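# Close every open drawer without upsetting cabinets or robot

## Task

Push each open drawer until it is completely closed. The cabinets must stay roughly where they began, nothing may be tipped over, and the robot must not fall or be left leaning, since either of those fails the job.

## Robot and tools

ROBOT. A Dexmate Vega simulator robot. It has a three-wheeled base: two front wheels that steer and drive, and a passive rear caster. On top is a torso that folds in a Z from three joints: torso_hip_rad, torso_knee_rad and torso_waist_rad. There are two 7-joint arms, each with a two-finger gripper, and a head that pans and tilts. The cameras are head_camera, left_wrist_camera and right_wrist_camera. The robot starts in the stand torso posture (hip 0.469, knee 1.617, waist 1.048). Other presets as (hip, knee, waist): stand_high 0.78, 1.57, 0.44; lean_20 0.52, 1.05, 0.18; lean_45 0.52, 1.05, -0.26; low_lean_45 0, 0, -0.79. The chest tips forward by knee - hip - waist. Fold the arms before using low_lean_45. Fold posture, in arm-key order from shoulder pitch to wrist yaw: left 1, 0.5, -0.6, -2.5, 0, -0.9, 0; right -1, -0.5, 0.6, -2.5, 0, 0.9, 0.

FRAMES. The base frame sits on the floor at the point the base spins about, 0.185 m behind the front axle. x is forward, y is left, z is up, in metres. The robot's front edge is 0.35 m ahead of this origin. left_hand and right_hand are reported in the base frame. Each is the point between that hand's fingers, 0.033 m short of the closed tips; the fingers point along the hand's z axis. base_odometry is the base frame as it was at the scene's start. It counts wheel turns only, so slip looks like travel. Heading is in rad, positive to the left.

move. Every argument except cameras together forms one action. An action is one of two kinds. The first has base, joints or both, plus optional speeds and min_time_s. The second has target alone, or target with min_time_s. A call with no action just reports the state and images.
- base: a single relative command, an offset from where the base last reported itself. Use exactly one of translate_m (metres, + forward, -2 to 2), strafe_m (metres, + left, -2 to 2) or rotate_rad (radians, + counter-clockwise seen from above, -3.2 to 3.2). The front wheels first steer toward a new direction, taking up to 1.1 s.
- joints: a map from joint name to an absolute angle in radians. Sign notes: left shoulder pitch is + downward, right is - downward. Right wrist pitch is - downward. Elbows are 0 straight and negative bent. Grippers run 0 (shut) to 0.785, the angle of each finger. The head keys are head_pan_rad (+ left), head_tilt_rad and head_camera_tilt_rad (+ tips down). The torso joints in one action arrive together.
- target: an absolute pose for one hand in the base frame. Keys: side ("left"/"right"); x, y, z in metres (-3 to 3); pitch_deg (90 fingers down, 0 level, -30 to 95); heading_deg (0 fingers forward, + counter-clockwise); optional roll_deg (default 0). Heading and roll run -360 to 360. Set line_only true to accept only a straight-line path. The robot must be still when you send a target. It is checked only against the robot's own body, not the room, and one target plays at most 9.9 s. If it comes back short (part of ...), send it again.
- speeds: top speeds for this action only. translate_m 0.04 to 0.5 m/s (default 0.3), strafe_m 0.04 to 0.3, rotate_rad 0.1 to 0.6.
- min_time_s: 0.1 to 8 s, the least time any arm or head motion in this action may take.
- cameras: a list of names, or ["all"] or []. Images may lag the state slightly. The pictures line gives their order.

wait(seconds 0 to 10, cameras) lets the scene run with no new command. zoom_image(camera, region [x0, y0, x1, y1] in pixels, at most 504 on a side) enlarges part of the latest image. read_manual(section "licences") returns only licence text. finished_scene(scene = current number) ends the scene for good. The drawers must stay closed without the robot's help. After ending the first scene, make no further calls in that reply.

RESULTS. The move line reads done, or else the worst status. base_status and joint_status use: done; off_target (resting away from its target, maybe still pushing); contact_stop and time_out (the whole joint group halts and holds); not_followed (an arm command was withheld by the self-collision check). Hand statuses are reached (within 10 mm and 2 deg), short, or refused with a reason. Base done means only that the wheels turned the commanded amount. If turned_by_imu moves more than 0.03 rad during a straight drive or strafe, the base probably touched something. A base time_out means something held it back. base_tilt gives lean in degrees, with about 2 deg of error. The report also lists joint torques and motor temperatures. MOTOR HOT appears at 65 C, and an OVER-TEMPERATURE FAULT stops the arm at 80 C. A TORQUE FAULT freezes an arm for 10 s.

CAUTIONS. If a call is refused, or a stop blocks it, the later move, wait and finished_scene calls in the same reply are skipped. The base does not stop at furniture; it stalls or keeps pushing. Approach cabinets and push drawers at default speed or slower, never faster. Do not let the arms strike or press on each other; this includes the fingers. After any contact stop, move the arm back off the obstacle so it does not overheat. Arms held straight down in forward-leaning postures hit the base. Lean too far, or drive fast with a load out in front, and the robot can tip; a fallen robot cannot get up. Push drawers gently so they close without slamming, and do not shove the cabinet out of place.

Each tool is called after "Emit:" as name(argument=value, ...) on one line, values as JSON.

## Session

Emit:
move(joints={"head_pan_rad": 2.4, "head_tilt_rad": -0.1, "head_camera_tilt_rad": 0.3}, cameras=["head_camera"])

Emit:
move(joints={"head_pan_rad": 0.8}, cameras=["head_camera"])

Emit:
move(joints={"head_pan_rad": -0.8}, cameras=["head_camera"])

Emit:
move(joints={"head_pan_rad": -2.4}, cameras=["head_camera"])

Scene clock: 2.27 s.
Joint torques (N m): left_arm=[8.07 0.65 1.93 -6.41 -0.21 -1.66 0.03] | right_arm=[-2.8 0.71 -0.56 -4.35 -0.05 1.76 0.08]
Motor temperatures (°C): left_arm=[27 30 30 30 34 38 35] | right_arm=[30 28 29 31 34 35 35]
move: done
base_odometry: x=+0.000 y=+0.000 heading=+0.000
turned_by_wheels: +0.000
turned_by_imu: +0.000
base_tilt: forward=+0.7 right=-0.1
base_status: not commanded
joint_positions: torso_hip_rad=+0.469 torso_knee_rad=+1.617 torso_waist_rad=+1.048 left_shoulder_pitch_rad=+2.199 left_shoulder_yaw_rad=+0.001 left_upper_arm_roll_rad=-0.010 left_elbow_rad=-1.084 left_forearm_roll_rad=+0.015 left_wrist_pitch_rad=-0.506 left_wrist_yaw_rad=-0.016 left_gripper_rad=+0.005 right_shoulder_pitch_rad=-2.184 right_shoulder_yaw_rad=+0.007 right_upper_arm_roll_rad=+0.010 right_elbow_rad=-1.115 right_forearm_roll_rad=+0.008 right_wrist_pitch_rad=+0.481 right_wrist_yaw_rad=-0.008 right_gripper_rad=+0.005 head_pan_rad=+2.400 head_tilt_rad=-0.100 head_camera_tilt_rad=+0.300
joint_status: all done
chest: x=-0.0111 y=+0.0000 z=+1.4155 quat_wxyz=(+0.999, +0.000, +0.050, +0.000) (m; base frame)
left_hand: x=+0.1693 y=+0.2286 z=+0.6219 quat_wxyz=(+0.417, +0.009, +0.909, -0.003) pitch_deg=+40.7 heading_deg=-1.0 roll_deg=+0.2 back=up (m; base frame)
right_hand: x=+0.1910 y=-0.2367 z=+0.6284 quat_wxyz=(+0.427, +0.011, +0.904, -0.007) pitch_deg=+39.4 heading_deg=-1.6 roll_deg=-0.2 back=up (m; base frame)
pictures: head_camera
Images, in order (width x height): head_camera 896x560.

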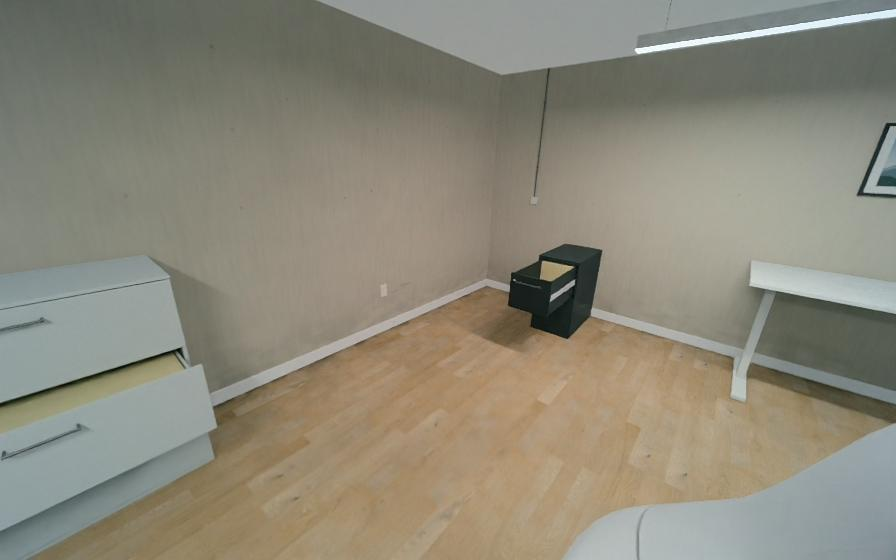

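Scene clock: 4.00 s.
Joint torques (N m): left_arm=[6.19 -1.13 0.79 -4.08 0.22 -1.63 0.02] | right_arm=[-3.71 0.09 -0.54 -3.76 0.03 2.22 0.07]
move: done
base_odometry: x=+0.000 y=+0.000 heading=+0.000
turned_by_wheels: +0.000
turned_by_imu: +0.000
base_tilt: forward=+0.7 right=-0.1
base_status: not commanded
joint_positions: torso_hip_rad=+0.469 torso_knee_rad=+1.617 torso_waist_rad=+1.048 left_shoulder_pitch_rad=+2.199 left_shoulder_yaw_rad=+0.001 left_upper_arm_roll_rad=-0.010 left_elbow_rad=-1.084 left_forearm_roll_rad=+0.015 left_wrist_pitch_rad=-0.506 left_wrist_yaw_rad=-0.016 left_gripper_rad=+0.005 right_shoulder_pitch_rad=-2.184 right_shoulder_yaw_rad=+0.007 right_upper_arm_roll_rad=+0.010 right_elbow_rad=-1.115 right_forearm_roll_rad=+0.008 right_wrist_pitch_rad=+0.481 right_wrist_yaw_rad=-0.008 right_gripper_rad=+0.005 head_pan_rad=+0.800 head_tilt_rad=-0.100 head_camera_tilt_rad=+0.300
joint_status: all done
chest: x=-0.0111 y=+0.0000 z=+1.4155 quat_wxyz=(+0.999, +0.000, +0.050, +0.000) (m; base frame)
left_hand: x=+0.1693 y=+0.2286 z=+0.6219 quat_wxyz=(+0.417, +0.009, +0.909, -0.003) pitch_deg=+40.7 heading_deg=-1.0 roll_deg=+0.2 back=up (m; base frame)
right_hand: x=+0.1910 y=-0.2367 z=+0.6284 quat_wxyz=(+0.427, +0.011, +0.904, -0.007) pitch_deg=+39.4 heading_deg=-1.6 roll_deg=-0.2 back=up (m; base frame)
pictures: head_camera
Images, in order (width x height): head_camera 896x560.

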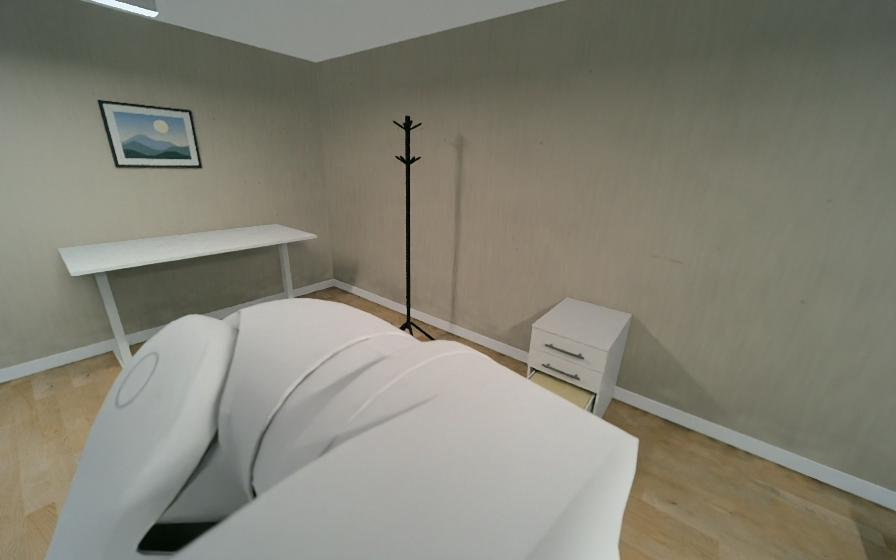

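Scene clock: 5.73 s.
Joint torques (N m): left_arm=[6.11 1.42 0.45 -6 -0.37 -2.61 0.18] | right_arm=[-3.18 0.36 -0.76 -3.73 0.01 1.48 0.22]
move: done
base_odometry: x=+0.000 y=+0.000 heading=+0.000
turned_by_wheels: +0.000
turned_by_imu: +0.000
base_tilt: forward=+0.7 right=-0.1
base_status: not commanded
joint_positions: torso_hip_rad=+0.469 torso_knee_rad=+1.617 torso_waist_rad=+1.048 left_shoulder_pitch_rad=+2.199 left_shoulder_yaw_rad=+0.001 left_upper_arm_roll_rad=-0.010 left_elbow_rad=-1.084 left_forearm_roll_rad=+0.015 left_wrist_pitch_rad=-0.506 left_wrist_yaw_rad=-0.016 left_gripper_rad=+0.005 right_shoulder_pitch_rad=-2.184 right_shoulder_yaw_rad=+0.007 right_upper_arm_roll_rad=+0.010 right_elbow_rad=-1.115 right_forearm_roll_rad=+0.008 right_wrist_pitch_rad=+0.481 right_wrist_yaw_rad=-0.008 right_gripper_rad=+0.005 head_pan_rad=-0.800 head_tilt_rad=-0.100 head_camera_tilt_rad=+0.300
joint_status: all done
chest: x=-0.0111 y=+0.0000 z=+1.4155 quat_wxyz=(+0.999, +0.000, +0.050, +0.000) (m; base frame)
left_hand: x=+0.1693 y=+0.2286 z=+0.6219 quat_wxyz=(+0.417, +0.009, +0.909, -0.003) pitch_deg=+40.7 heading_deg=-1.0 roll_deg=+0.2 back=up (m; base frame)
right_hand: x=+0.1910 y=-0.2367 z=+0.6284 quat_wxyz=(+0.427, +0.011, +0.904, -0.007) pitch_deg=+39.4 heading_deg=-1.6 roll_deg=-0.2 back=up (m; base frame)
pictures: head_camera
Images, in order (width x height): head_camera 896x560.

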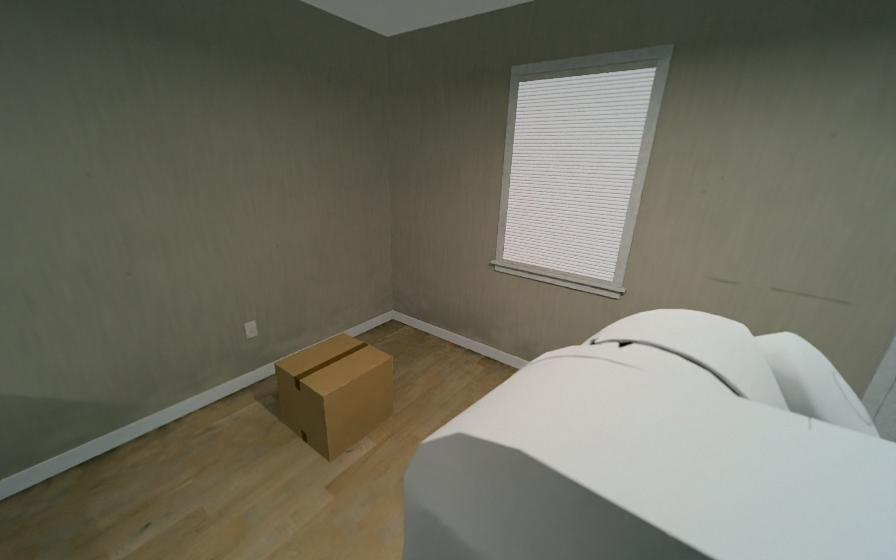

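Scene clock: 7.47 s.
Joint torques (N m): left_arm=[6.45 0.83 -1.38 -4.07 -0.4 -1.4 -0.21] | right_arm=[-1.97 0.74 -0.53 -3.85 -0.06 1.75 -0.03]
move: done
base_odometry: x=+0.000 y=+0.000 heading=+0.000
turned_by_wheels: +0.000
turned_by_imu: +0.000
base_tilt: forward=+0.6 right=-0.1
base_status: not commanded
joint_positions: torso_hip_rad=+0.469 torso_knee_rad=+1.617 torso_waist_rad=+1.048 left_shoulder_pitch_rad=+2.199 left_shoulder_yaw_rad=+0.001 left_upper_arm_roll_rad=-0.010 left_elbow_rad=-1.084 left_forearm_roll_rad=+0.015 left_wrist_pitch_rad=-0.506 left_wrist_yaw_rad=-0.016 left_gripper_rad=+0.005 right_shoulder_pitch_rad=-2.184 right_shoulder_yaw_rad=+0.007 right_upper_arm_roll_rad=+0.010 right_elbow_rad=-1.115 right_forearm_roll_rad=+0.008 right_wrist_pitch_rad=+0.481 right_wrist_yaw_rad=-0.008 right_gripper_rad=+0.005 head_pan_rad=-2.400 head_tilt_rad=-0.100 head_camera_tilt_rad=+0.300
joint_status: all done
chest: x=-0.0111 y=+0.0000 z=+1.4155 quat_wxyz=(+0.999, +0.000, +0.050, +0.000) (m; base frame)
left_hand: x=+0.1693 y=+0.2286 z=+0.6219 quat_wxyz=(+0.417, +0.009, +0.909, -0.003) pitch_deg=+40.7 heading_deg=-1.0 roll_deg=+0.2 back=up (m; base frame)
right_hand: x=+0.1910 y=-0.2367 z=+0.6284 quat_wxyz=(+0.427, +0.011, +0.904, -0.007) pitch_deg=+39.4 heading_deg=-1.6 roll_deg=-0.2 back=up (m; base frame)
pictures: head_camera
Images, in order (width x height): head_camera 896x560.

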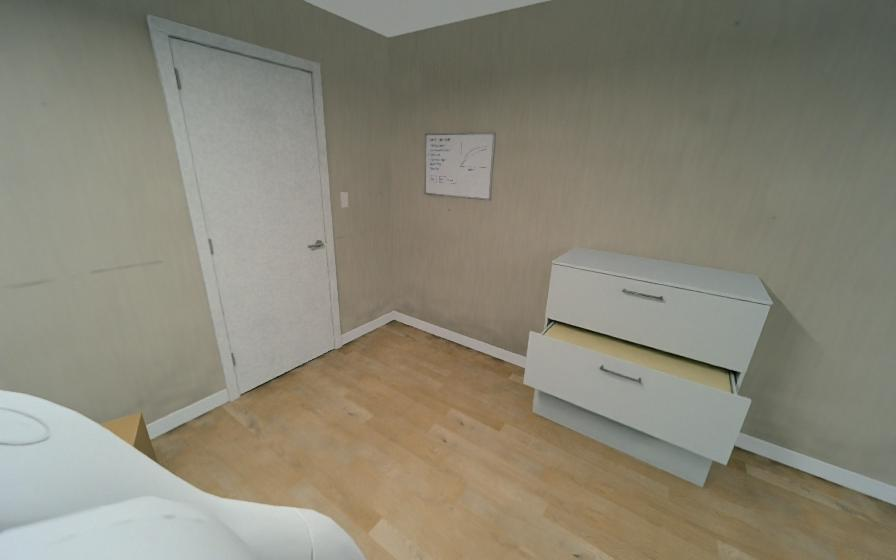

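Emit:
move(base={"rotate_rad": 0.224}, joints={"torso_hip_rad": 0, "torso_knee_rad": 0, "torso_waist_rad": -0.79, "left_shoulder_pitch_rad": 0.5, "left_shoulder_yaw_rad": 0.43, "left_upper_arm_roll_rad": 0.516, "left_elbow_rad": -1.776, "left_forearm_roll_rad": -0.732, "left_wrist_pitch_rad": 0.51, "left_wrist_yaw_rad": 0.644, "right_shoulder_pitch_rad": -0.5, "right_shoulder_yaw_rad": -0.43, "right_upper_arm_roll_rad": -0.516, "right_elbow_rad": -1.776, "right_forearm_roll_rad": 0.732, "right_wrist_pitch_rad": -0.51, "right_wrist_yaw_rad": -0.644, "head_pan_rad": 0, "head_tilt_rad": -0.79, "head_camera_tilt_rad": 0.44}, cameras=[])

Emit:
move(base={"strafe_m": 0.396}, joints={"left_shoulder_pitch_rad": 0.298, "left_shoulder_yaw_rad": 0.061, "left_upper_arm_roll_rad": 0.681, "left_elbow_rad": -0.644, "left_forearm_roll_rad": -0.592, "left_wrist_pitch_rad": -0.044, "left_wrist_yaw_rad": 0.335, "right_shoulder_pitch_rad": -0.298, "right_shoulder_yaw_rad": -0.061, "right_upper_arm_roll_rad": -0.681, "right_elbow_rad": -0.644, "right_forearm_roll_rad": 0.592, "right_wrist_pitch_rad": 0.044, "right_wrist_yaw_rad": -0.335}, cameras=["head_camera"])

Scene clock: 45.80 s.
Joint torques (N m): left_arm=[-16.23 3.9 -4.58 -11.88 0.13 -1.88 0.33] | right_arm=[20.39 -2.67 2.48 -11.27 -0.39 1.98 -0.27]
move: done
base_odometry: x=+0.000 y=+0.000 heading=+0.224
turned_by_wheels: +0.224
turned_by_imu: +0.221
base_tilt: forward=+0.6 right=+0.0
base_status: done
joint_positions: torso_hip_rad=+0.000 torso_knee_rad=+0.000 torso_waist_rad=-0.790 left_shoulder_pitch_rad=+0.501 left_shoulder_yaw_rad=+0.430 left_upper_arm_roll_rad=+0.516 left_elbow_rad=-1.775 left_forearm_roll_rad=-0.732 left_wrist_pitch_rad=+0.509 left_wrist_yaw_rad=+0.643 left_gripper_rad=+0.005 right_shoulder_pitch_rad=-0.501 right_shoulder_yaw_rad=-0.430 right_upper_arm_roll_rad=-0.515 right_elbow_rad=-1.775 right_forearm_roll_rad=+0.732 right_wrist_pitch_rad=-0.510 right_wrist_yaw_rad=-0.644 right_gripper_rad=+0.005 head_pan_rad=+0.000 head_tilt_rad=-0.790 head_camera_tilt_rad=+0.440
joint_status: all done
chest: x=+0.0286 y=+0.0000 z=+0.8380 quat_wxyz=(+0.923, +0.000, +0.385, +0.000) (m; base frame)
left_hand: x=+0.7499 y=+0.1504 z=+0.4596 quat_wxyz=(+0.573, +0.000, +0.819, +0.000) pitch_deg=+20.0 heading_deg=+0.0 roll_deg=+0.0 back=up (m; base frame)
right_hand: x=+0.7499 y=-0.1507 z=+0.4595 quat_wxyz=(+0.573, +0.000, +0.819, +0.000) pitch_deg=+20.0 heading_deg=+0.0 roll_deg=+0.0 back=up (m; base frame)
pictures: none
No camera images: "cameras" was empty.

Scene clock: 51.23 s.
Joint torques (N m): left_arm=[-17.99 -5.17 0.61 -8.78 0.3 -2.49 -0.69] | right_arm=[22.48 6.28 -1.94 -5.13 -1.04 2.07 0.32]
move: done
base_odometry: x=-0.090 y=+0.384 heading=+0.230
turned_by_wheels: +0.006
turned_by_imu: +0.003
base_tilt: forward=+0.7 right=-0.1
base_status: done
joint_positions: torso_hip_rad=+0.000 torso_knee_rad=+0.000 torso_waist_rad=-0.790 left_shoulder_pitch_rad=+0.300 left_shoulder_yaw_rad=+0.063 left_upper_arm_roll_rad=+0.680 left_elbow_rad=-0.650 left_forearm_roll_rad=-0.593 left_wrist_pitch_rad=-0.041 left_wrist_yaw_rad=+0.337 left_gripper_rad=+0.005 right_shoulder_pitch_rad=-0.300 right_shoulder_yaw_rad=-0.063 right_upper_arm_roll_rad=-0.680 right_elbow_rad=-0.650 right_forearm_roll_rad=+0.593 right_wrist_pitch_rad=+0.041 right_wrist_yaw_rad=-0.337 right_gripper_rad=+0.005 head_pan_rad=+0.000 head_tilt_rad=-0.790 head_camera_tilt_rad=+0.440
joint_status: all done
chest: x=+0.0286 y=+0.0000 z=+0.8380 quat_wxyz=(+0.923, +0.000, +0.385, +0.000) (m; base frame)
left_hand: x=+0.7495 y=+0.1208 z=+0.2195 quat_wxyz=(+0.499, -0.001, +0.867, +0.000) pitch_deg=+30.1 heading_deg=+0.1 roll_deg=+0.0 back=up (m; base frame)
right_hand: x=+0.7495 y=-0.1209 z=+0.2195 quat_wxyz=(+0.499, +0.001, +0.867, +0.000) pitch_deg=+30.1 heading_deg=-0.1 roll_deg=+0.0 back=up (m; base frame)
pictures: head_camera
Images, in order (width x height): head_camera 896x560.

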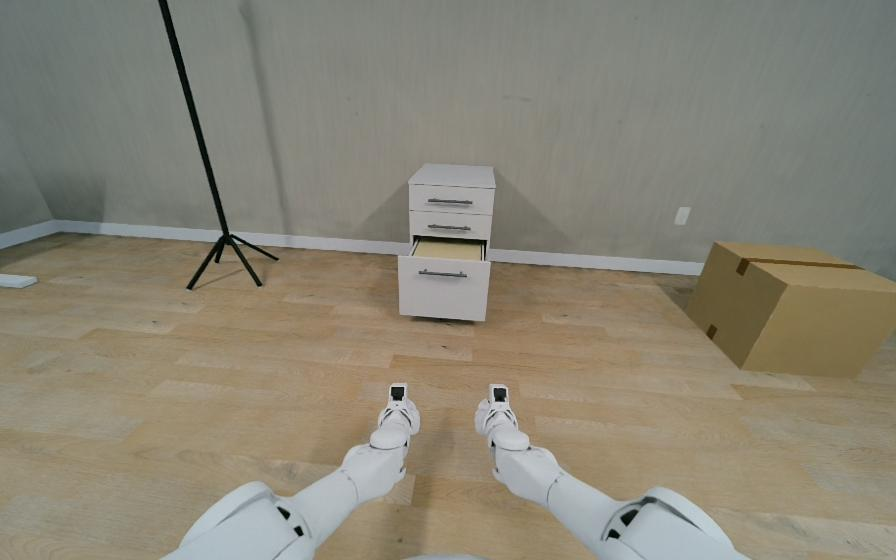

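Emit:
move(base={"rotate_rad": -0.051}, cameras=[])

Emit:
move(base={"strafe_m": 0.095}, cameras=[])

Emit:
move(base={"translate_m": 0.5}, cameras=["all"])

Scene clock: 63.03 s.
Joint torques (N m): left_arm=[-17.38 -3.47 -0.52 -8.3 0.43 -1.83 -0.3] | right_arm=[21.79 4.45 -1.65 -5.63 -0.88 2.39 0.18]
move: done
base_odometry: x=-0.090 y=+0.384 heading=+0.179
turned_by_wheels: -0.051
turned_by_imu: -0.049
base_tilt: forward=+0.6 right=-0.1
base_status: done
joint_positions: torso_hip_rad=+0.000 torso_knee_rad=+0.000 torso_waist_rad=-0.790 left_shoulder_pitch_rad=+0.298 left_shoulder_yaw_rad=+0.061 left_upper_arm_roll_rad=+0.681 left_elbow_rad=-0.644 left_forearm_roll_rad=-0.592 left_wrist_pitch_rad=-0.044 left_wrist_yaw_rad=+0.335 left_gripper_rad=+0.005 right_shoulder_pitch_rad=-0.298 right_shoulder_yaw_rad=-0.061 right_upper_arm_roll_rad=-0.681 right_elbow_rad=-0.644 right_forearm_roll_rad=+0.592 right_wrist_pitch_rad=+0.044 right_wrist_yaw_rad=-0.335 right_gripper_rad=+0.005 head_pan_rad=+0.000 head_tilt_rad=-0.790 head_camera_tilt_rad=+0.440
joint_status: not commanded
chest: x=+0.0286 y=+0.0000 z=+0.8380 quat_wxyz=(+0.923, +0.000, +0.385, +0.000) (m; base frame)
left_hand: x=+0.7492 y=+0.1201 z=+0.2189 quat_wxyz=(+0.499, +0.000, +0.867, +0.000) pitch_deg=+30.1 heading_deg=+0.0 roll_deg=+0.0 back=up (m; base frame)
right_hand: x=+0.7492 y=-0.1203 z=+0.2189 quat_wxyz=(+0.499, +0.000, +0.867, +0.000) pitch_deg=+30.1 heading_deg=+0.0 roll_deg=+0.0 back=up (m; base frame)
pictures: none
No camera images: "cameras" was empty.

Scene clock: 65.03 s.
Joint torques (N m): left_arm=[-17.41 -4.4 -0.37 -9.93 0.41 -1.95 -0.53] | right_arm=[22.09 3.59 -1.66 -5.05 -1.01 2.54 0.24]
move: done
base_odometry: x=-0.107 y=+0.478 heading=+0.180
turned_by_wheels: +0.001
turned_by_imu: +0.001
base_tilt: forward=+0.7 right=-0.1
base_status: done
joint_positions: torso_hip_rad=+0.000 torso_knee_rad=+0.000 torso_waist_rad=-0.790 left_shoulder_pitch_rad=+0.298 left_shoulder_yaw_rad=+0.061 left_upper_arm_roll_rad=+0.681 left_elbow_rad=-0.644 left_forearm_roll_rad=-0.592 left_wrist_pitch_rad=-0.044 left_wrist_yaw_rad=+0.335 left_gripper_rad=+0.005 right_shoulder_pitch_rad=-0.298 right_shoulder_yaw_rad=-0.061 right_upper_arm_roll_rad=-0.681 right_elbow_rad=-0.644 right_forearm_roll_rad=+0.592 right_wrist_pitch_rad=+0.044 right_wrist_yaw_rad=-0.335 right_gripper_rad=+0.005 head_pan_rad=+0.000 head_tilt_rad=-0.790 head_camera_tilt_rad=+0.440
joint_status: not commanded
chest: x=+0.0286 y=+0.0000 z=+0.8380 quat_wxyz=(+0.923, +0.000, +0.385, +0.000) (m; base frame)
left_hand: x=+0.7492 y=+0.1201 z=+0.2189 quat_wxyz=(+0.499, +0.000, +0.867, +0.000) pitch_deg=+30.1 heading_deg=+0.0 roll_deg=+0.0 back=up (m; base frame)
right_hand: x=+0.7492 y=-0.1202 z=+0.2189 quat_wxyz=(+0.499, +0.000, +0.867, +0.000) pitch_deg=+30.1 heading_deg=+0.0 roll_deg=+0.0 back=up (m; base frame)
pictures: none
No camera images: "cameras" was empty.

Scene clock: 68.70 s.
Joint torques (N m): left_arm=[-17.9 -4.85 -2.16 -9.51 0.85 -2.5 -0.03] | right_arm=[20.71 4.2 -1.5 -6.09 -0.86 1.6 0.25]
move: done
base_odometry: x=+0.384 y=+0.569 heading=+0.180
turned_by_wheels: +0.000
turned_by_imu: +0.000
base_tilt: forward=+0.7 right=+0.0
base_status: done
joint_positions: torso_hip_rad=+0.000 torso_knee_rad=+0.000 torso_waist_rad=-0.790 left_shoulder_pitch_rad=+0.298 left_shoulder_yaw_rad=+0.061 left_upper_arm_roll_rad=+0.681 left_elbow_rad=-0.644 left_forearm_roll_rad=-0.592 left_wrist_pitch_rad=-0.044 left_wrist_yaw_rad=+0.335 left_gripper_rad=+0.005 right_shoulder_pitch_rad=-0.298 right_shoulder_yaw_rad=-0.061 right_upper_arm_roll_rad=-0.681 right_elbow_rad=-0.644 right_forearm_roll_rad=+0.592 right_wrist_pitch_rad=+0.044 right_wrist_yaw_rad=-0.335 right_gripper_rad=+0.005 head_pan_rad=+0.000 head_tilt_rad=-0.790 head_camera_tilt_rad=+0.440
joint_status: not commanded
chest: x=+0.0286 y=+0.0000 z=+0.8380 quat_wxyz=(+0.923, +0.000, +0.385, +0.000) (m; base frame)
left_hand: x=+0.7492 y=+0.1201 z=+0.2189 quat_wxyz=(+0.499, +0.000, +0.867, +0.000) pitch_deg=+30.1 heading_deg=+0.0 roll_deg=+0.0 back=up (m; base frame)
right_hand: x=+0.7492 y=-0.1202 z=+0.2189 quat_wxyz=(+0.499, +0.000, +0.867, +0.000) pitch_deg=+30.1 heading_deg=+0.0 roll_deg=+0.0 back=up (m; base frame)
pictures: head_camera, left_wrist_camera, right_wrist_camera
Images, in order (width x height): head_camera 896x560, left_wrist_camera 672x420, right_wrist_camera 672x420.

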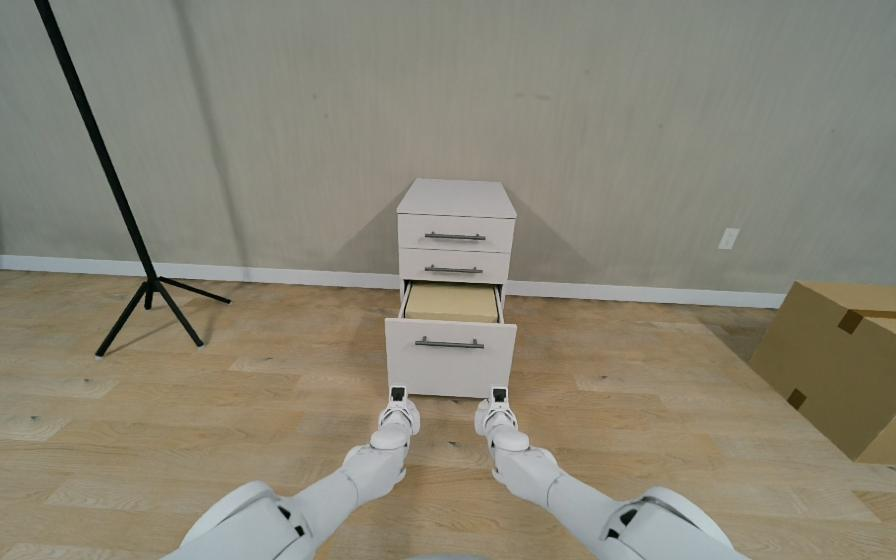

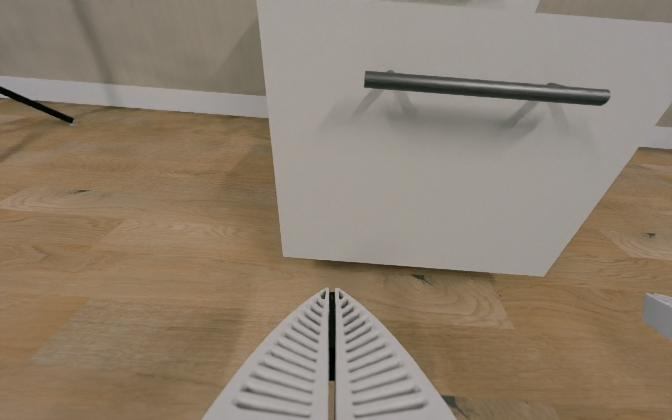

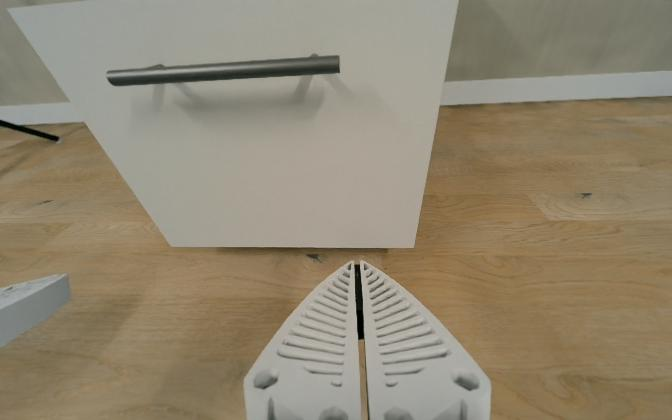

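Emit:
move(base={"translate_m": 0.44}, speeds={"translate_m": 0.25}, cameras=["all"])

Scene clock: 81.17 s.
Joint torques (N m): left_arm=[-15.79 -4.11 0.88 -10 0.17 -1.52 0.03] | right_arm=[20.55 1.35 2.45 -7.64 -1.04 2.37 0.14]
move: done
base_odometry: x=+0.817 y=+0.649 heading=+0.180
turned_by_wheels: +0.000
turned_by_imu: +0.000
base_tilt: forward=+0.7 right=-0.1
base_status: done
joint_positions: torso_hip_rad=+0.000 torso_knee_rad=+0.000 torso_waist_rad=-0.790 left_shoulder_pitch_rad=+0.298 left_shoulder_yaw_rad=+0.061 left_upper_arm_roll_rad=+0.681 left_elbow_rad=-0.644 left_forearm_roll_rad=-0.592 left_wrist_pitch_rad=-0.044 left_wrist_yaw_rad=+0.335 left_gripper_rad=+0.005 right_shoulder_pitch_rad=-0.298 right_shoulder_yaw_rad=-0.061 right_upper_arm_roll_rad=-0.681 right_elbow_rad=-0.644 right_forearm_roll_rad=+0.592 right_wrist_pitch_rad=+0.044 right_wrist_yaw_rad=-0.335 right_gripper_rad=+0.005 head_pan_rad=+0.000 head_tilt_rad=-0.790 head_camera_tilt_rad=+0.440
joint_status: not commanded
chest: x=+0.0286 y=+0.0000 z=+0.8380 quat_wxyz=(+0.923, +0.000, +0.385, +0.000) (m; base frame)
left_hand: x=+0.7492 y=+0.1201 z=+0.2190 quat_wxyz=(+0.499, +0.000, +0.867, +0.000) pitch_deg=+30.1 heading_deg=+0.0 roll_deg=+0.0 back=up (m; base frame)
right_hand: x=+0.7491 y=-0.1201 z=+0.2188 quat_wxyz=(+0.499, +0.000, +0.867, +0.000) pitch_deg=+30.1 heading_deg=+0.0 roll_deg=+0.0 back=up (m; base frame)
pictures: head_camera, left_wrist_camera, right_wrist_camera
Images, in order (width x height): head_camera 896x560, left_wrist_camera 672x420, right_wrist_camera 672x420.

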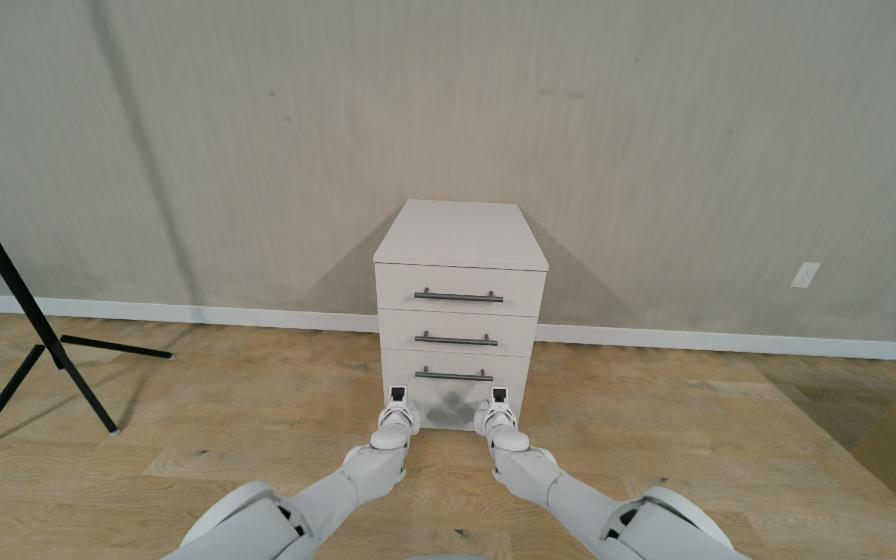

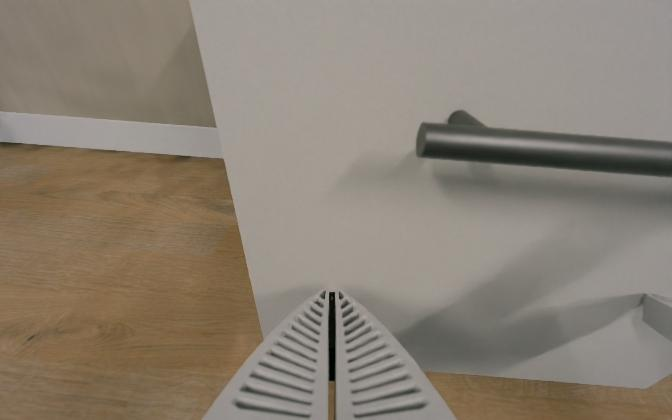

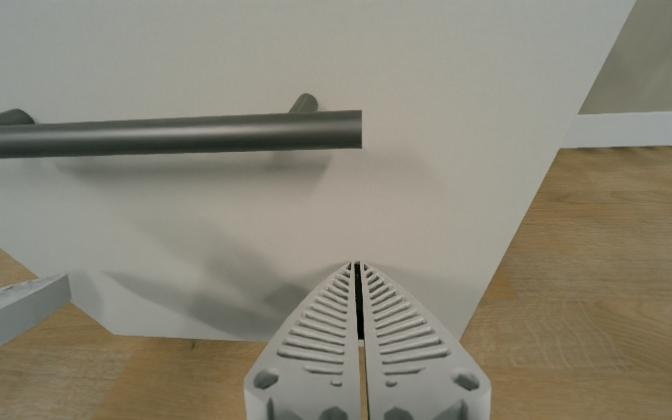

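Emit:
move(base={"translate_m": 0.035}, speeds={"translate_m": 0.1}, cameras=["left_wrist_camera", "right_wrist_camera"])

Scene clock: 84.80 s.
Joint torques (N m): left_arm=[-30.07 0.15 -5.7 -17.92 0.98 -4.67 -1.09] | right_arm=[33.47 -0.93 6.24 -12.8 -2.61 7.11 1.26]
move: done
base_odometry: x=+0.851 y=+0.655 heading=+0.179
turned_by_wheels: -0.001
turned_by_imu: +0.000
base_tilt: forward=+0.7 right=+0.0
base_status: done
joint_positions: torso_hip_rad=+0.000 torso_knee_rad=+0.000 torso_waist_rad=-0.790 left_shoulder_pitch_rad=+0.299 left_shoulder_yaw_rad=+0.061 left_upper_arm_roll_rad=+0.681 left_elbow_rad=-0.643 left_forearm_roll_rad=-0.592 left_wrist_pitch_rad=-0.043 left_wrist_yaw_rad=+0.335 left_gripper_rad=+0.005 right_shoulder_pitch_rad=-0.299 right_shoulder_yaw_rad=-0.061 right_upper_arm_roll_rad=-0.681 right_elbow_rad=-0.643 right_forearm_roll_rad=+0.593 right_wrist_pitch_rad=+0.042 right_wrist_yaw_rad=-0.335 right_gripper_rad=+0.005 head_pan_rad=+0.000 head_tilt_rad=-0.790 head_camera_tilt_rad=+0.440
joint_status: not commanded
chest: x=+0.0285 y=+0.0000 z=+0.8381 quat_wxyz=(+0.923, +0.000, +0.385, +0.000) (m; base frame)
left_hand: x=+0.7485 y=+0.1202 z=+0.2181 quat_wxyz=(+0.498, +0.000, +0.867, +0.000) pitch_deg=+30.2 heading_deg=+0.0 roll_deg=+0.0 back=up (m; base frame)
right_hand: x=+0.7482 y=-0.1201 z=+0.2178 quat_wxyz=(+0.498, +0.000, +0.867, +0.000) pitch_deg=+30.3 heading_deg=+0.0 roll_deg=+0.0 back=up (m; base frame)
pictures: left_wrist_camera, right_wrist_camera
Images, in order (width x height): left_wrist_camera 672x420, right_wrist_camera 672x420.

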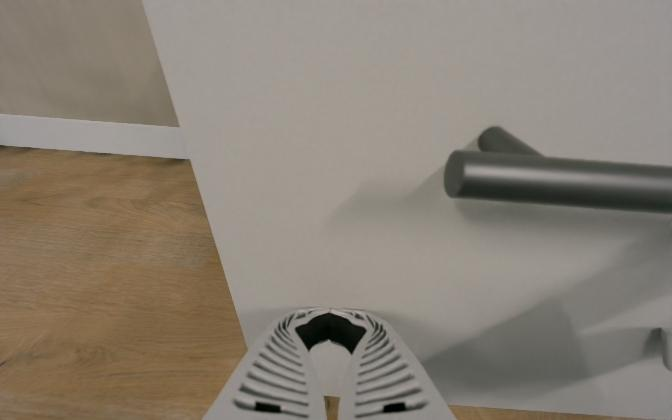

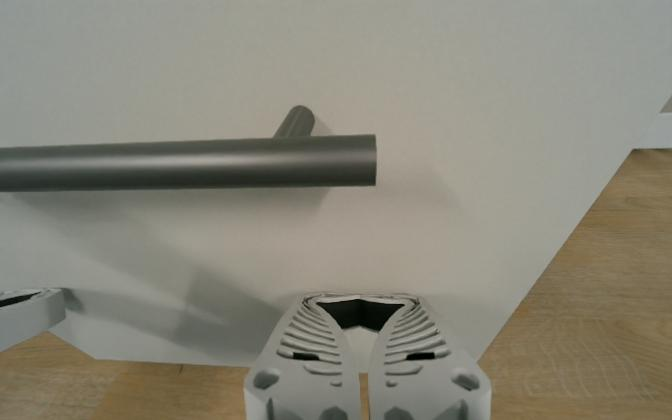

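Emit:
move(base={"translate_m": -0.3}, cameras=["head_camera"])

Emit:
move(base={"rotate_rad": -0.594}, cameras=[])

Emit:
move(base={"translate_m": -2.0}, speeds={"translate_m": 0.5}, joints={"left_shoulder_pitch_rad": 0.48, "left_shoulder_yaw_rad": 0.41, "left_upper_arm_roll_rad": 0.546, "left_elbow_rad": -1.912, "left_forearm_roll_rad": -0.663, "left_wrist_pitch_rad": 0.493, "left_wrist_yaw_rad": 0.721, "right_shoulder_pitch_rad": -0.48, "right_shoulder_yaw_rad": -0.41, "right_upper_arm_roll_rad": -0.546, "right_elbow_rad": -1.912, "right_forearm_roll_rad": 0.663, "right_wrist_pitch_rad": -0.493, "right_wrist_yaw_rad": -0.721}, cameras=[])

Emit:
move(base={"rotate_rad": 2.25}, cameras=["head_camera"])

Scene clock: 97.10 s.
Joint torques (N m): left_arm=[-19.07 -3.58 -5.62 -9.86 0.05 -1.98 -0.3] | right_arm=[20.65 1.26 5.84 -10.43 -0.98 1.54 0.1]
move: done
base_odometry: x=+0.556 y=+0.601 heading=+0.178
turned_by_wheels: -0.001
turned_by_imu: +0.000
base_tilt: forward=+0.7 right=-0.1
base_status: done
joint_positions: torso_hip_rad=+0.000 torso_knee_rad=+0.000 torso_waist_rad=-0.790 left_shoulder_pitch_rad=+0.298 left_shoulder_yaw_rad=+0.061 left_upper_arm_roll_rad=+0.681 left_elbow_rad=-0.644 left_forearm_roll_rad=-0.592 left_wrist_pitch_rad=-0.044 left_wrist_yaw_rad=+0.335 left_gripper_rad=+0.005 right_shoulder_pitch_rad=-0.298 right_shoulder_yaw_rad=-0.061 right_upper_arm_roll_rad=-0.681 right_elbow_rad=-0.644 right_forearm_roll_rad=+0.592 right_wrist_pitch_rad=+0.044 right_wrist_yaw_rad=-0.335 right_gripper_rad=+0.005 head_pan_rad=+0.000 head_tilt_rad=-0.790 head_camera_tilt_rad=+0.440
joint_status: not commanded
chest: x=+0.0286 y=+0.0000 z=+0.8380 quat_wxyz=(+0.923, +0.000, +0.385, +0.000) (m; base frame)
left_hand: x=+0.7491 y=+0.1200 z=+0.2189 quat_wxyz=(+0.499, +0.000, +0.867, +0.000) pitch_deg=+30.1 heading_deg=+0.0 roll_deg=+0.0 back=up (m; base frame)
right_hand: x=+0.7491 y=-0.1201 z=+0.2187 quat_wxyz=(+0.499, +0.000, +0.867, +0.000) pitch_deg=+30.1 heading_deg=+0.0 roll_deg=+0.0 back=up (m; base frame)
pictures: head_camera
Images, in order (width x height): head_camera 896x560.

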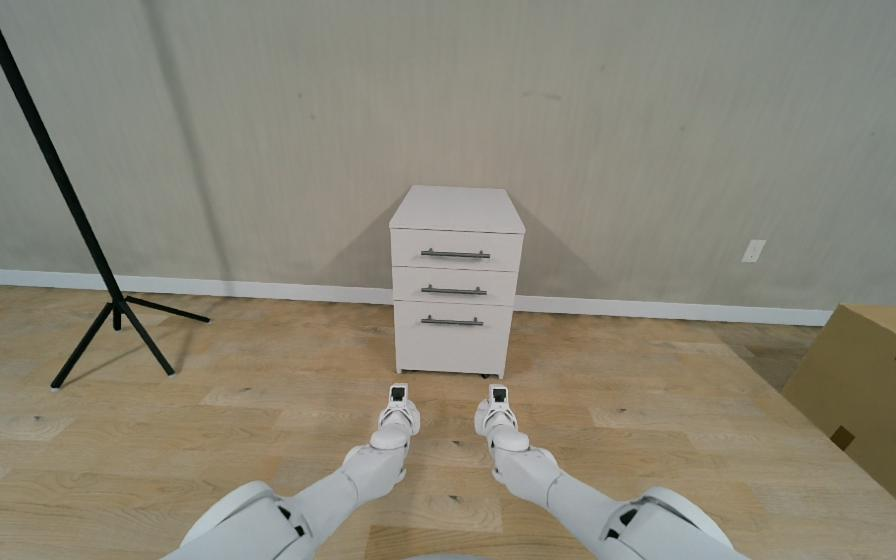

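Scene clock: 99.70 s.
Joint torques (N m): left_arm=[-18.39 -3.39 -4.1 -9.8 1.2 -2.23 0.01] | right_arm=[20.66 2.53 5.44 -10.1 -0.99 1.91 0.08]
move: done
base_odometry: x=+0.557 y=+0.601 heading=-0.416
turned_by_wheels: -0.595
turned_by_imu: -0.584
base_tilt: forward=+0.7 right=+0.0
base_status: done
joint_positions: torso_hip_rad=+0.000 torso_knee_rad=+0.000 torso_waist_rad=-0.790 left_shoulder_pitch_rad=+0.298 left_shoulder_yaw_rad=+0.061 left_upper_arm_roll_rad=+0.681 left_elbow_rad=-0.644 left_forearm_roll_rad=-0.592 left_wrist_pitch_rad=-0.044 left_wrist_yaw_rad=+0.335 left_gripper_rad=+0.005 right_shoulder_pitch_rad=-0.298 right_shoulder_yaw_rad=-0.061 right_upper_arm_roll_rad=-0.681 right_elbow_rad=-0.644 right_forearm_roll_rad=+0.592 right_wrist_pitch_rad=+0.044 right_wrist_yaw_rad=-0.335 right_gripper_rad=+0.005 head_pan_rad=+0.000 head_tilt_rad=-0.790 head_camera_tilt_rad=+0.440
joint_status: not commanded
chest: x=+0.0286 y=+0.0000 z=+0.8380 quat_wxyz=(+0.923, +0.000, +0.385, +0.000) (m; base frame)
left_hand: x=+0.7491 y=+0.1200 z=+0.2189 quat_wxyz=(+0.499, +0.000, +0.867, +0.000) pitch_deg=+30.1 heading_deg=+0.0 roll_deg=+0.0 back=up (m; base frame)
right_hand: x=+0.7491 y=-0.1201 z=+0.2187 quat_wxyz=(+0.499, +0.000, +0.867, +0.000) pitch_deg=+30.1 heading_deg=+0.0 roll_deg=+0.0 back=up (m; base frame)
pictures: none
No camera images: "cameras" was empty.

Scene clock: 106.17 s.
Joint torques (N m): left_arm=[-9.03 3.06 -9.45 -13.48 0.39 -2.2 0.37] | right_arm=[6.92 -0.56 9.9 -10.93 -0.68 1.22 -0.19]
move: done
base_odometry: x=-1.274 y=+1.406 heading=-0.417
turned_by_wheels: -0.001
turned_by_imu: -0.002
base_tilt: forward=+0.7 right=+0.0
base_status: done
joint_positions: torso_hip_rad=+0.000 torso_knee_rad=+0.000 torso_waist_rad=-0.790 left_shoulder_pitch_rad=+0.480 left_shoulder_yaw_rad=+0.409 left_upper_arm_roll_rad=+0.547 left_elbow_rad=-1.910 left_forearm_roll_rad=-0.663 left_wrist_pitch_rad=+0.492 left_wrist_yaw_rad=+0.720 left_gripper_rad=+0.005 right_shoulder_pitch_rad=-0.479 right_shoulder_yaw_rad=-0.409 right_upper_arm_roll_rad=-0.547 right_elbow_rad=-1.910 right_forearm_roll_rad=+0.663 right_wrist_pitch_rad=-0.492 right_wrist_yaw_rad=-0.720 right_gripper_rad=+0.005 head_pan_rad=+0.000 head_tilt_rad=-0.790 head_camera_tilt_rad=+0.440
joint_status: all done
chest: x=+0.0286 y=+0.0000 z=+0.8380 quat_wxyz=(+0.923, +0.000, +0.385, +0.000) (m; base frame)
left_hand: x=+0.7501 y=+0.1195 z=+0.5549 quat_wxyz=(+0.640, +0.000, +0.769, +0.000) pitch_deg=+10.5 heading_deg=+0.0 roll_deg=+0.0 back=up (m; base frame)
right_hand: x=+0.7502 y=-0.1196 z=+0.5551 quat_wxyz=(+0.640, -0.001, +0.769, +0.000) pitch_deg=+10.5 heading_deg=+0.0 roll_deg=+0.0 back=up (m; base frame)
pictures: none
No camera images: "cameras" was empty.

Scene clock: 111.50 s.
Joint torques (N m): left_arm=[-12.41 0.62 -9.17 -13.25 0.03 -1.46 0.39] | right_arm=[7.53 -0.24 9.58 -11.05 -0.71 2.02 -0.02]
move: done
base_odometry: x=-1.274 y=+1.405 heading=+1.836
turned_by_wheels: +2.253
turned_by_imu: +2.208
base_tilt: forward=+0.7 right=+0.0
base_status: done
joint_positions: torso_hip_rad=+0.000 torso_knee_rad=+0.000 torso_waist_rad=-0.790 left_shoulder_pitch_rad=+0.480 left_shoulder_yaw_rad=+0.410 left_upper_arm_roll_rad=+0.546 left_elbow_rad=-1.912 left_forearm_roll_rad=-0.663 left_wrist_pitch_rad=+0.493 left_wrist_yaw_rad=+0.721 left_gripper_rad=+0.005 right_shoulder_pitch_rad=-0.480 right_shoulder_yaw_rad=-0.410 right_upper_arm_roll_rad=-0.546 right_elbow_rad=-1.912 right_forearm_roll_rad=+0.663 right_wrist_pitch_rad=-0.493 right_wrist_yaw_rad=-0.721 right_gripper_rad=+0.005 head_pan_rad=+0.000 head_tilt_rad=-0.790 head_camera_tilt_rad=+0.440
joint_status: not commanded
chest: x=+0.0286 y=+0.0000 z=+0.8380 quat_wxyz=(+0.923, +0.000, +0.385, +0.000) (m; base frame)
left_hand: x=+0.7499 y=+0.1196 z=+0.5554 quat_wxyz=(+0.640, +0.001, +0.769, +0.000) pitch_deg=+10.5 heading_deg=+0.0 roll_deg=+0.0 back=up (m; base frame)
right_hand: x=+0.7500 y=-0.1197 z=+0.5555 quat_wxyz=(+0.640, -0.001, +0.769, +0.000) pitch_deg=+10.4 heading_deg=+0.0 roll_deg=-0.1 back=up (m; base frame)
pictures: head_camera
Images, in order (width x height): head_camera 896x560.

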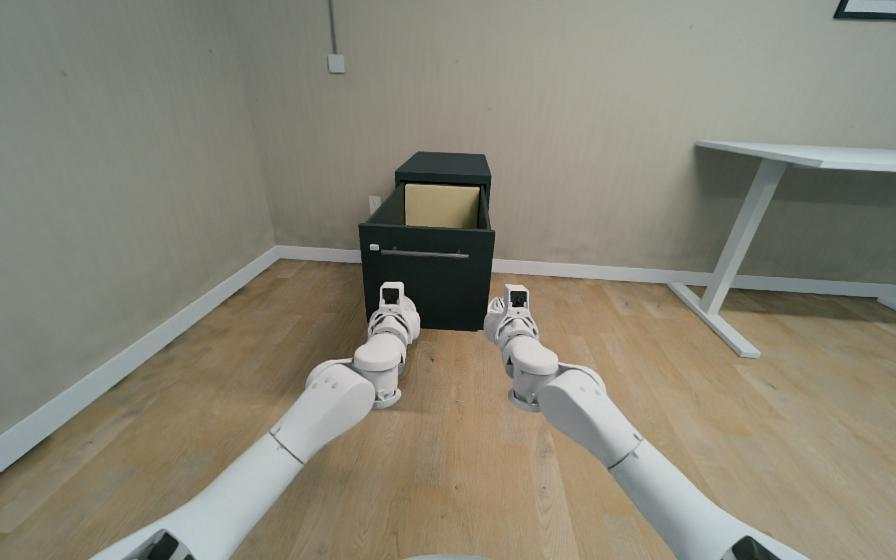

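Emit:
move(base={"rotate_rad": -0.057}, cameras=[])

Emit:
move(base={"strafe_m": 0.107}, cameras=["all"])

Emit:
zoom_image(camera="head_camera", region=[340, 130, 540, 350])

Scene clock: 125.60 s.
Joint torques (N m): left_arm=[-11.2 2.37 -8.99 -12.62 0.17 -1.43 0.31] | right_arm=[7.28 -0.77 9.36 -10.95 -0.69 1.64 -0.03]
move: done
base_odometry: x=-1.274 y=+1.405 heading=+1.779
turned_by_wheels: -0.057
turned_by_imu: -0.055
base_tilt: forward=+0.7 right=-0.1
base_status: done
joint_positions: torso_hip_rad=+0.000 torso_knee_rad=+0.000 torso_waist_rad=-0.790 left_shoulder_pitch_rad=+0.480 left_shoulder_yaw_rad=+0.410 left_upper_arm_roll_rad=+0.546 left_elbow_rad=-1.912 left_forearm_roll_rad=-0.663 left_wrist_pitch_rad=+0.493 left_wrist_yaw_rad=+0.721 left_gripper_rad=+0.005 right_shoulder_pitch_rad=-0.480 right_shoulder_yaw_rad=-0.410 right_upper_arm_roll_rad=-0.546 right_elbow_rad=-1.912 right_forearm_roll_rad=+0.663 right_wrist_pitch_rad=-0.493 right_wrist_yaw_rad=-0.721 right_gripper_rad=+0.005 head_pan_rad=+0.000 head_tilt_rad=-0.790 head_camera_tilt_rad=+0.440
joint_status: not commanded
chest: x=+0.0286 y=+0.0000 z=+0.8380 quat_wxyz=(+0.923, +0.000, +0.385, +0.000) (m; base frame)
left_hand: x=+0.7499 y=+0.1196 z=+0.5554 quat_wxyz=(+0.640, +0.001, +0.769, +0.000) pitch_deg=+10.5 heading_deg=+0.0 roll_deg=+0.0 back=up (m; base frame)
right_hand: x=+0.7500 y=-0.1197 z=+0.5555 quat_wxyz=(+0.640, -0.001, +0.769, +0.000) pitch_deg=+10.4 heading_deg=+0.0 roll_deg=-0.1 back=up (m; base frame)
pictures: none
No camera images: "cameras" was empty.

Scene clock: 127.63 s.
Joint torques (N m): left_arm=[-11.99 0.16 -7.2 -13.28 -0.06 -1.43 0.25] | right_arm=[7.28 -0.68 8.99 -11.51 -0.79 1.62 0]
move: done
base_odometry: x=-1.378 y=+1.382 heading=+1.781
turned_by_wheels: +0.002
turned_by_imu: +0.001
base_tilt: forward=+0.7 right=-0.1
base_status: done
joint_positions: torso_hip_rad=+0.000 torso_knee_rad=+0.000 torso_waist_rad=-0.790 left_shoulder_pitch_rad=+0.480 left_shoulder_yaw_rad=+0.410 left_upper_arm_roll_rad=+0.546 left_elbow_rad=-1.912 left_forearm_roll_rad=-0.663 left_wrist_pitch_rad=+0.493 left_wrist_yaw_rad=+0.721 left_gripper_rad=+0.005 right_shoulder_pitch_rad=-0.480 right_shoulder_yaw_rad=-0.410 right_upper_arm_roll_rad=-0.546 right_elbow_rad=-1.912 right_forearm_roll_rad=+0.663 right_wrist_pitch_rad=-0.493 right_wrist_yaw_rad=-0.721 right_gripper_rad=+0.005 head_pan_rad=+0.000 head_tilt_rad=-0.790 head_camera_tilt_rad=+0.440
joint_status: not commanded
chest: x=+0.0286 y=+0.0000 z=+0.8380 quat_wxyz=(+0.923, +0.000, +0.385, +0.000) (m; base frame)
left_hand: x=+0.7499 y=+0.1196 z=+0.5554 quat_wxyz=(+0.640, +0.001, +0.769, +0.000) pitch_deg=+10.5 heading_deg=+0.0 roll_deg=+0.0 back=up (m; base frame)
right_hand: x=+0.7500 y=-0.1197 z=+0.5555 quat_wxyz=(+0.640, -0.001, +0.769, +0.000) pitch_deg=+10.4 heading_deg=+0.0 roll_deg=-0.1 back=up (m; base frame)
pictures: head_camera, left_wrist_camera, right_wrist_camera
Images, in order (width x height): head_camera 896x560, left_wrist_camera 672x420, right_wrist_camera 672x420.

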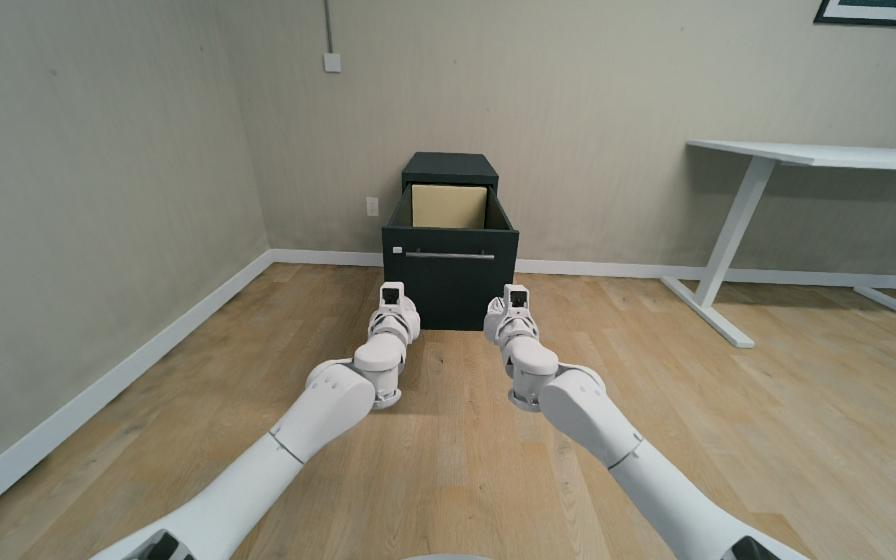

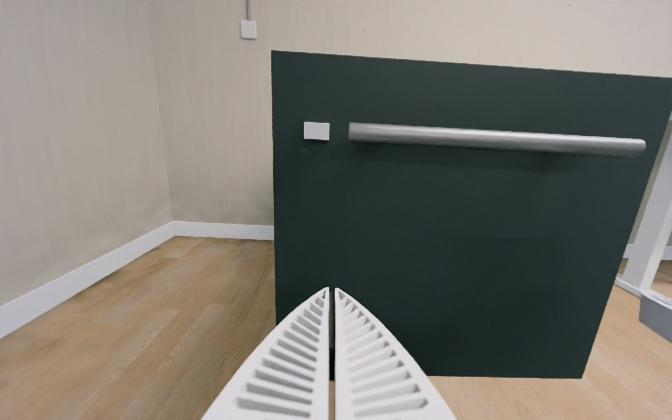

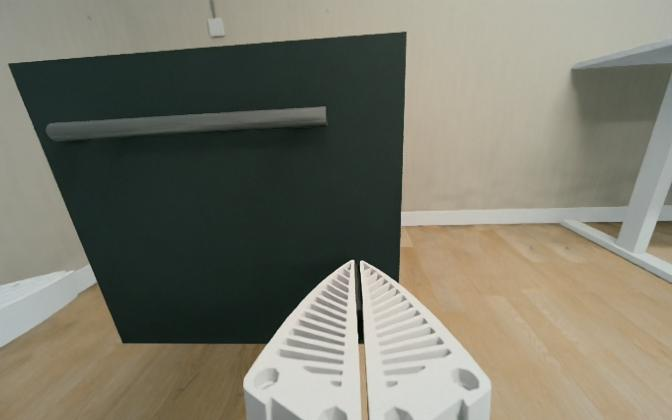

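Scaled by 2.291 from the camera's 896x560 image, which has a finer 960x600 frame.

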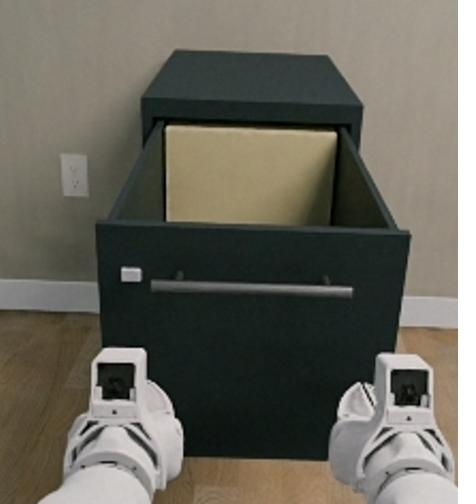

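Emit:
move(base={"translate_m": 0.61}, speeds={"translate_m": 0.25}, cameras=["all"])

Scene clock: 138.60 s.
Joint torques (N m): left_arm=[-13.28 -0.09 -8.98 -10.86 0.07 -2.05 -0.08] | right_arm=[12.34 0.28 8.84 -8.86 -1.26 1.67 0.16]
move: done
base_odometry: x=-1.507 y=+1.979 heading=+1.780
turned_by_wheels: +0.000
turned_by_imu: +0.003
base_tilt: forward=+0.7 right=+0.0
base_status: done
joint_positions: torso_hip_rad=+0.000 torso_knee_rad=+0.000 torso_waist_rad=-0.790 left_shoulder_pitch_rad=+0.480 left_shoulder_yaw_rad=+0.410 left_upper_arm_roll_rad=+0.546 left_elbow_rad=-1.912 left_forearm_roll_rad=-0.663 left_wrist_pitch_rad=+0.493 left_wrist_yaw_rad=+0.721 left_gripper_rad=+0.005 right_shoulder_pitch_rad=-0.480 right_shoulder_yaw_rad=-0.410 right_upper_arm_roll_rad=-0.546 right_elbow_rad=-1.912 right_forearm_roll_rad=+0.663 right_wrist_pitch_rad=-0.493 right_wrist_yaw_rad=-0.721 right_gripper_rad=+0.005 head_pan_rad=+0.000 head_tilt_rad=-0.790 head_camera_tilt_rad=+0.440
joint_status: not commanded
chest: x=+0.0286 y=+0.0000 z=+0.8380 quat_wxyz=(+0.923, +0.000, +0.385, +0.000) (m; base frame)
left_hand: x=+0.7498 y=+0.1196 z=+0.5554 quat_wxyz=(+0.640, +0.001, +0.769, +0.000) pitch_deg=+10.5 heading_deg=+0.0 roll_deg=+0.0 back=up (m; base frame)
right_hand: x=+0.7499 y=-0.1197 z=+0.5554 quat_wxyz=(+0.640, -0.001, +0.769, +0.000) pitch_deg=+10.5 heading_deg=+0.0 roll_deg=+0.0 back=up (m; base frame)
pictures: head_camera, left_wrist_camera, right_wrist_camera
Images, in order (width x height): head_camera 896x560, left_wrist_camera 672x420, right_wrist_camera 672x420.

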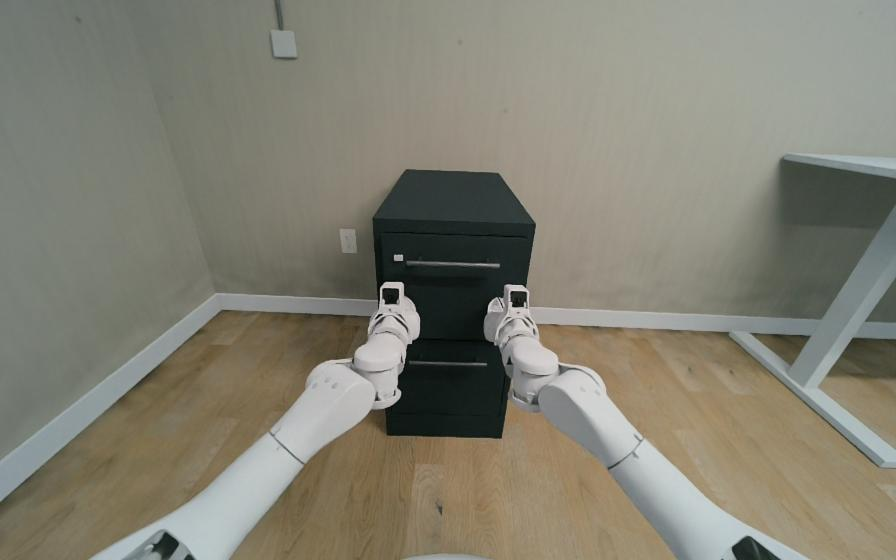

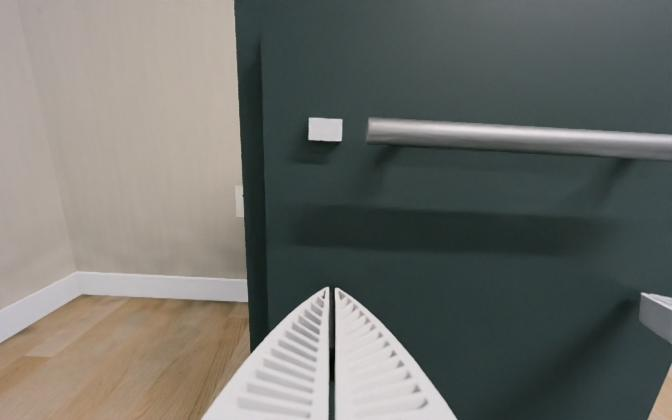

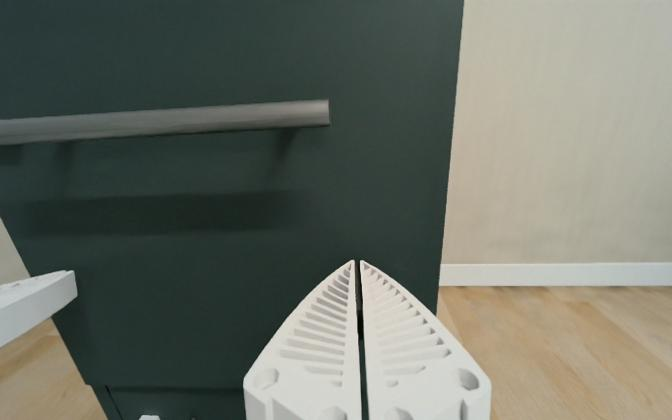

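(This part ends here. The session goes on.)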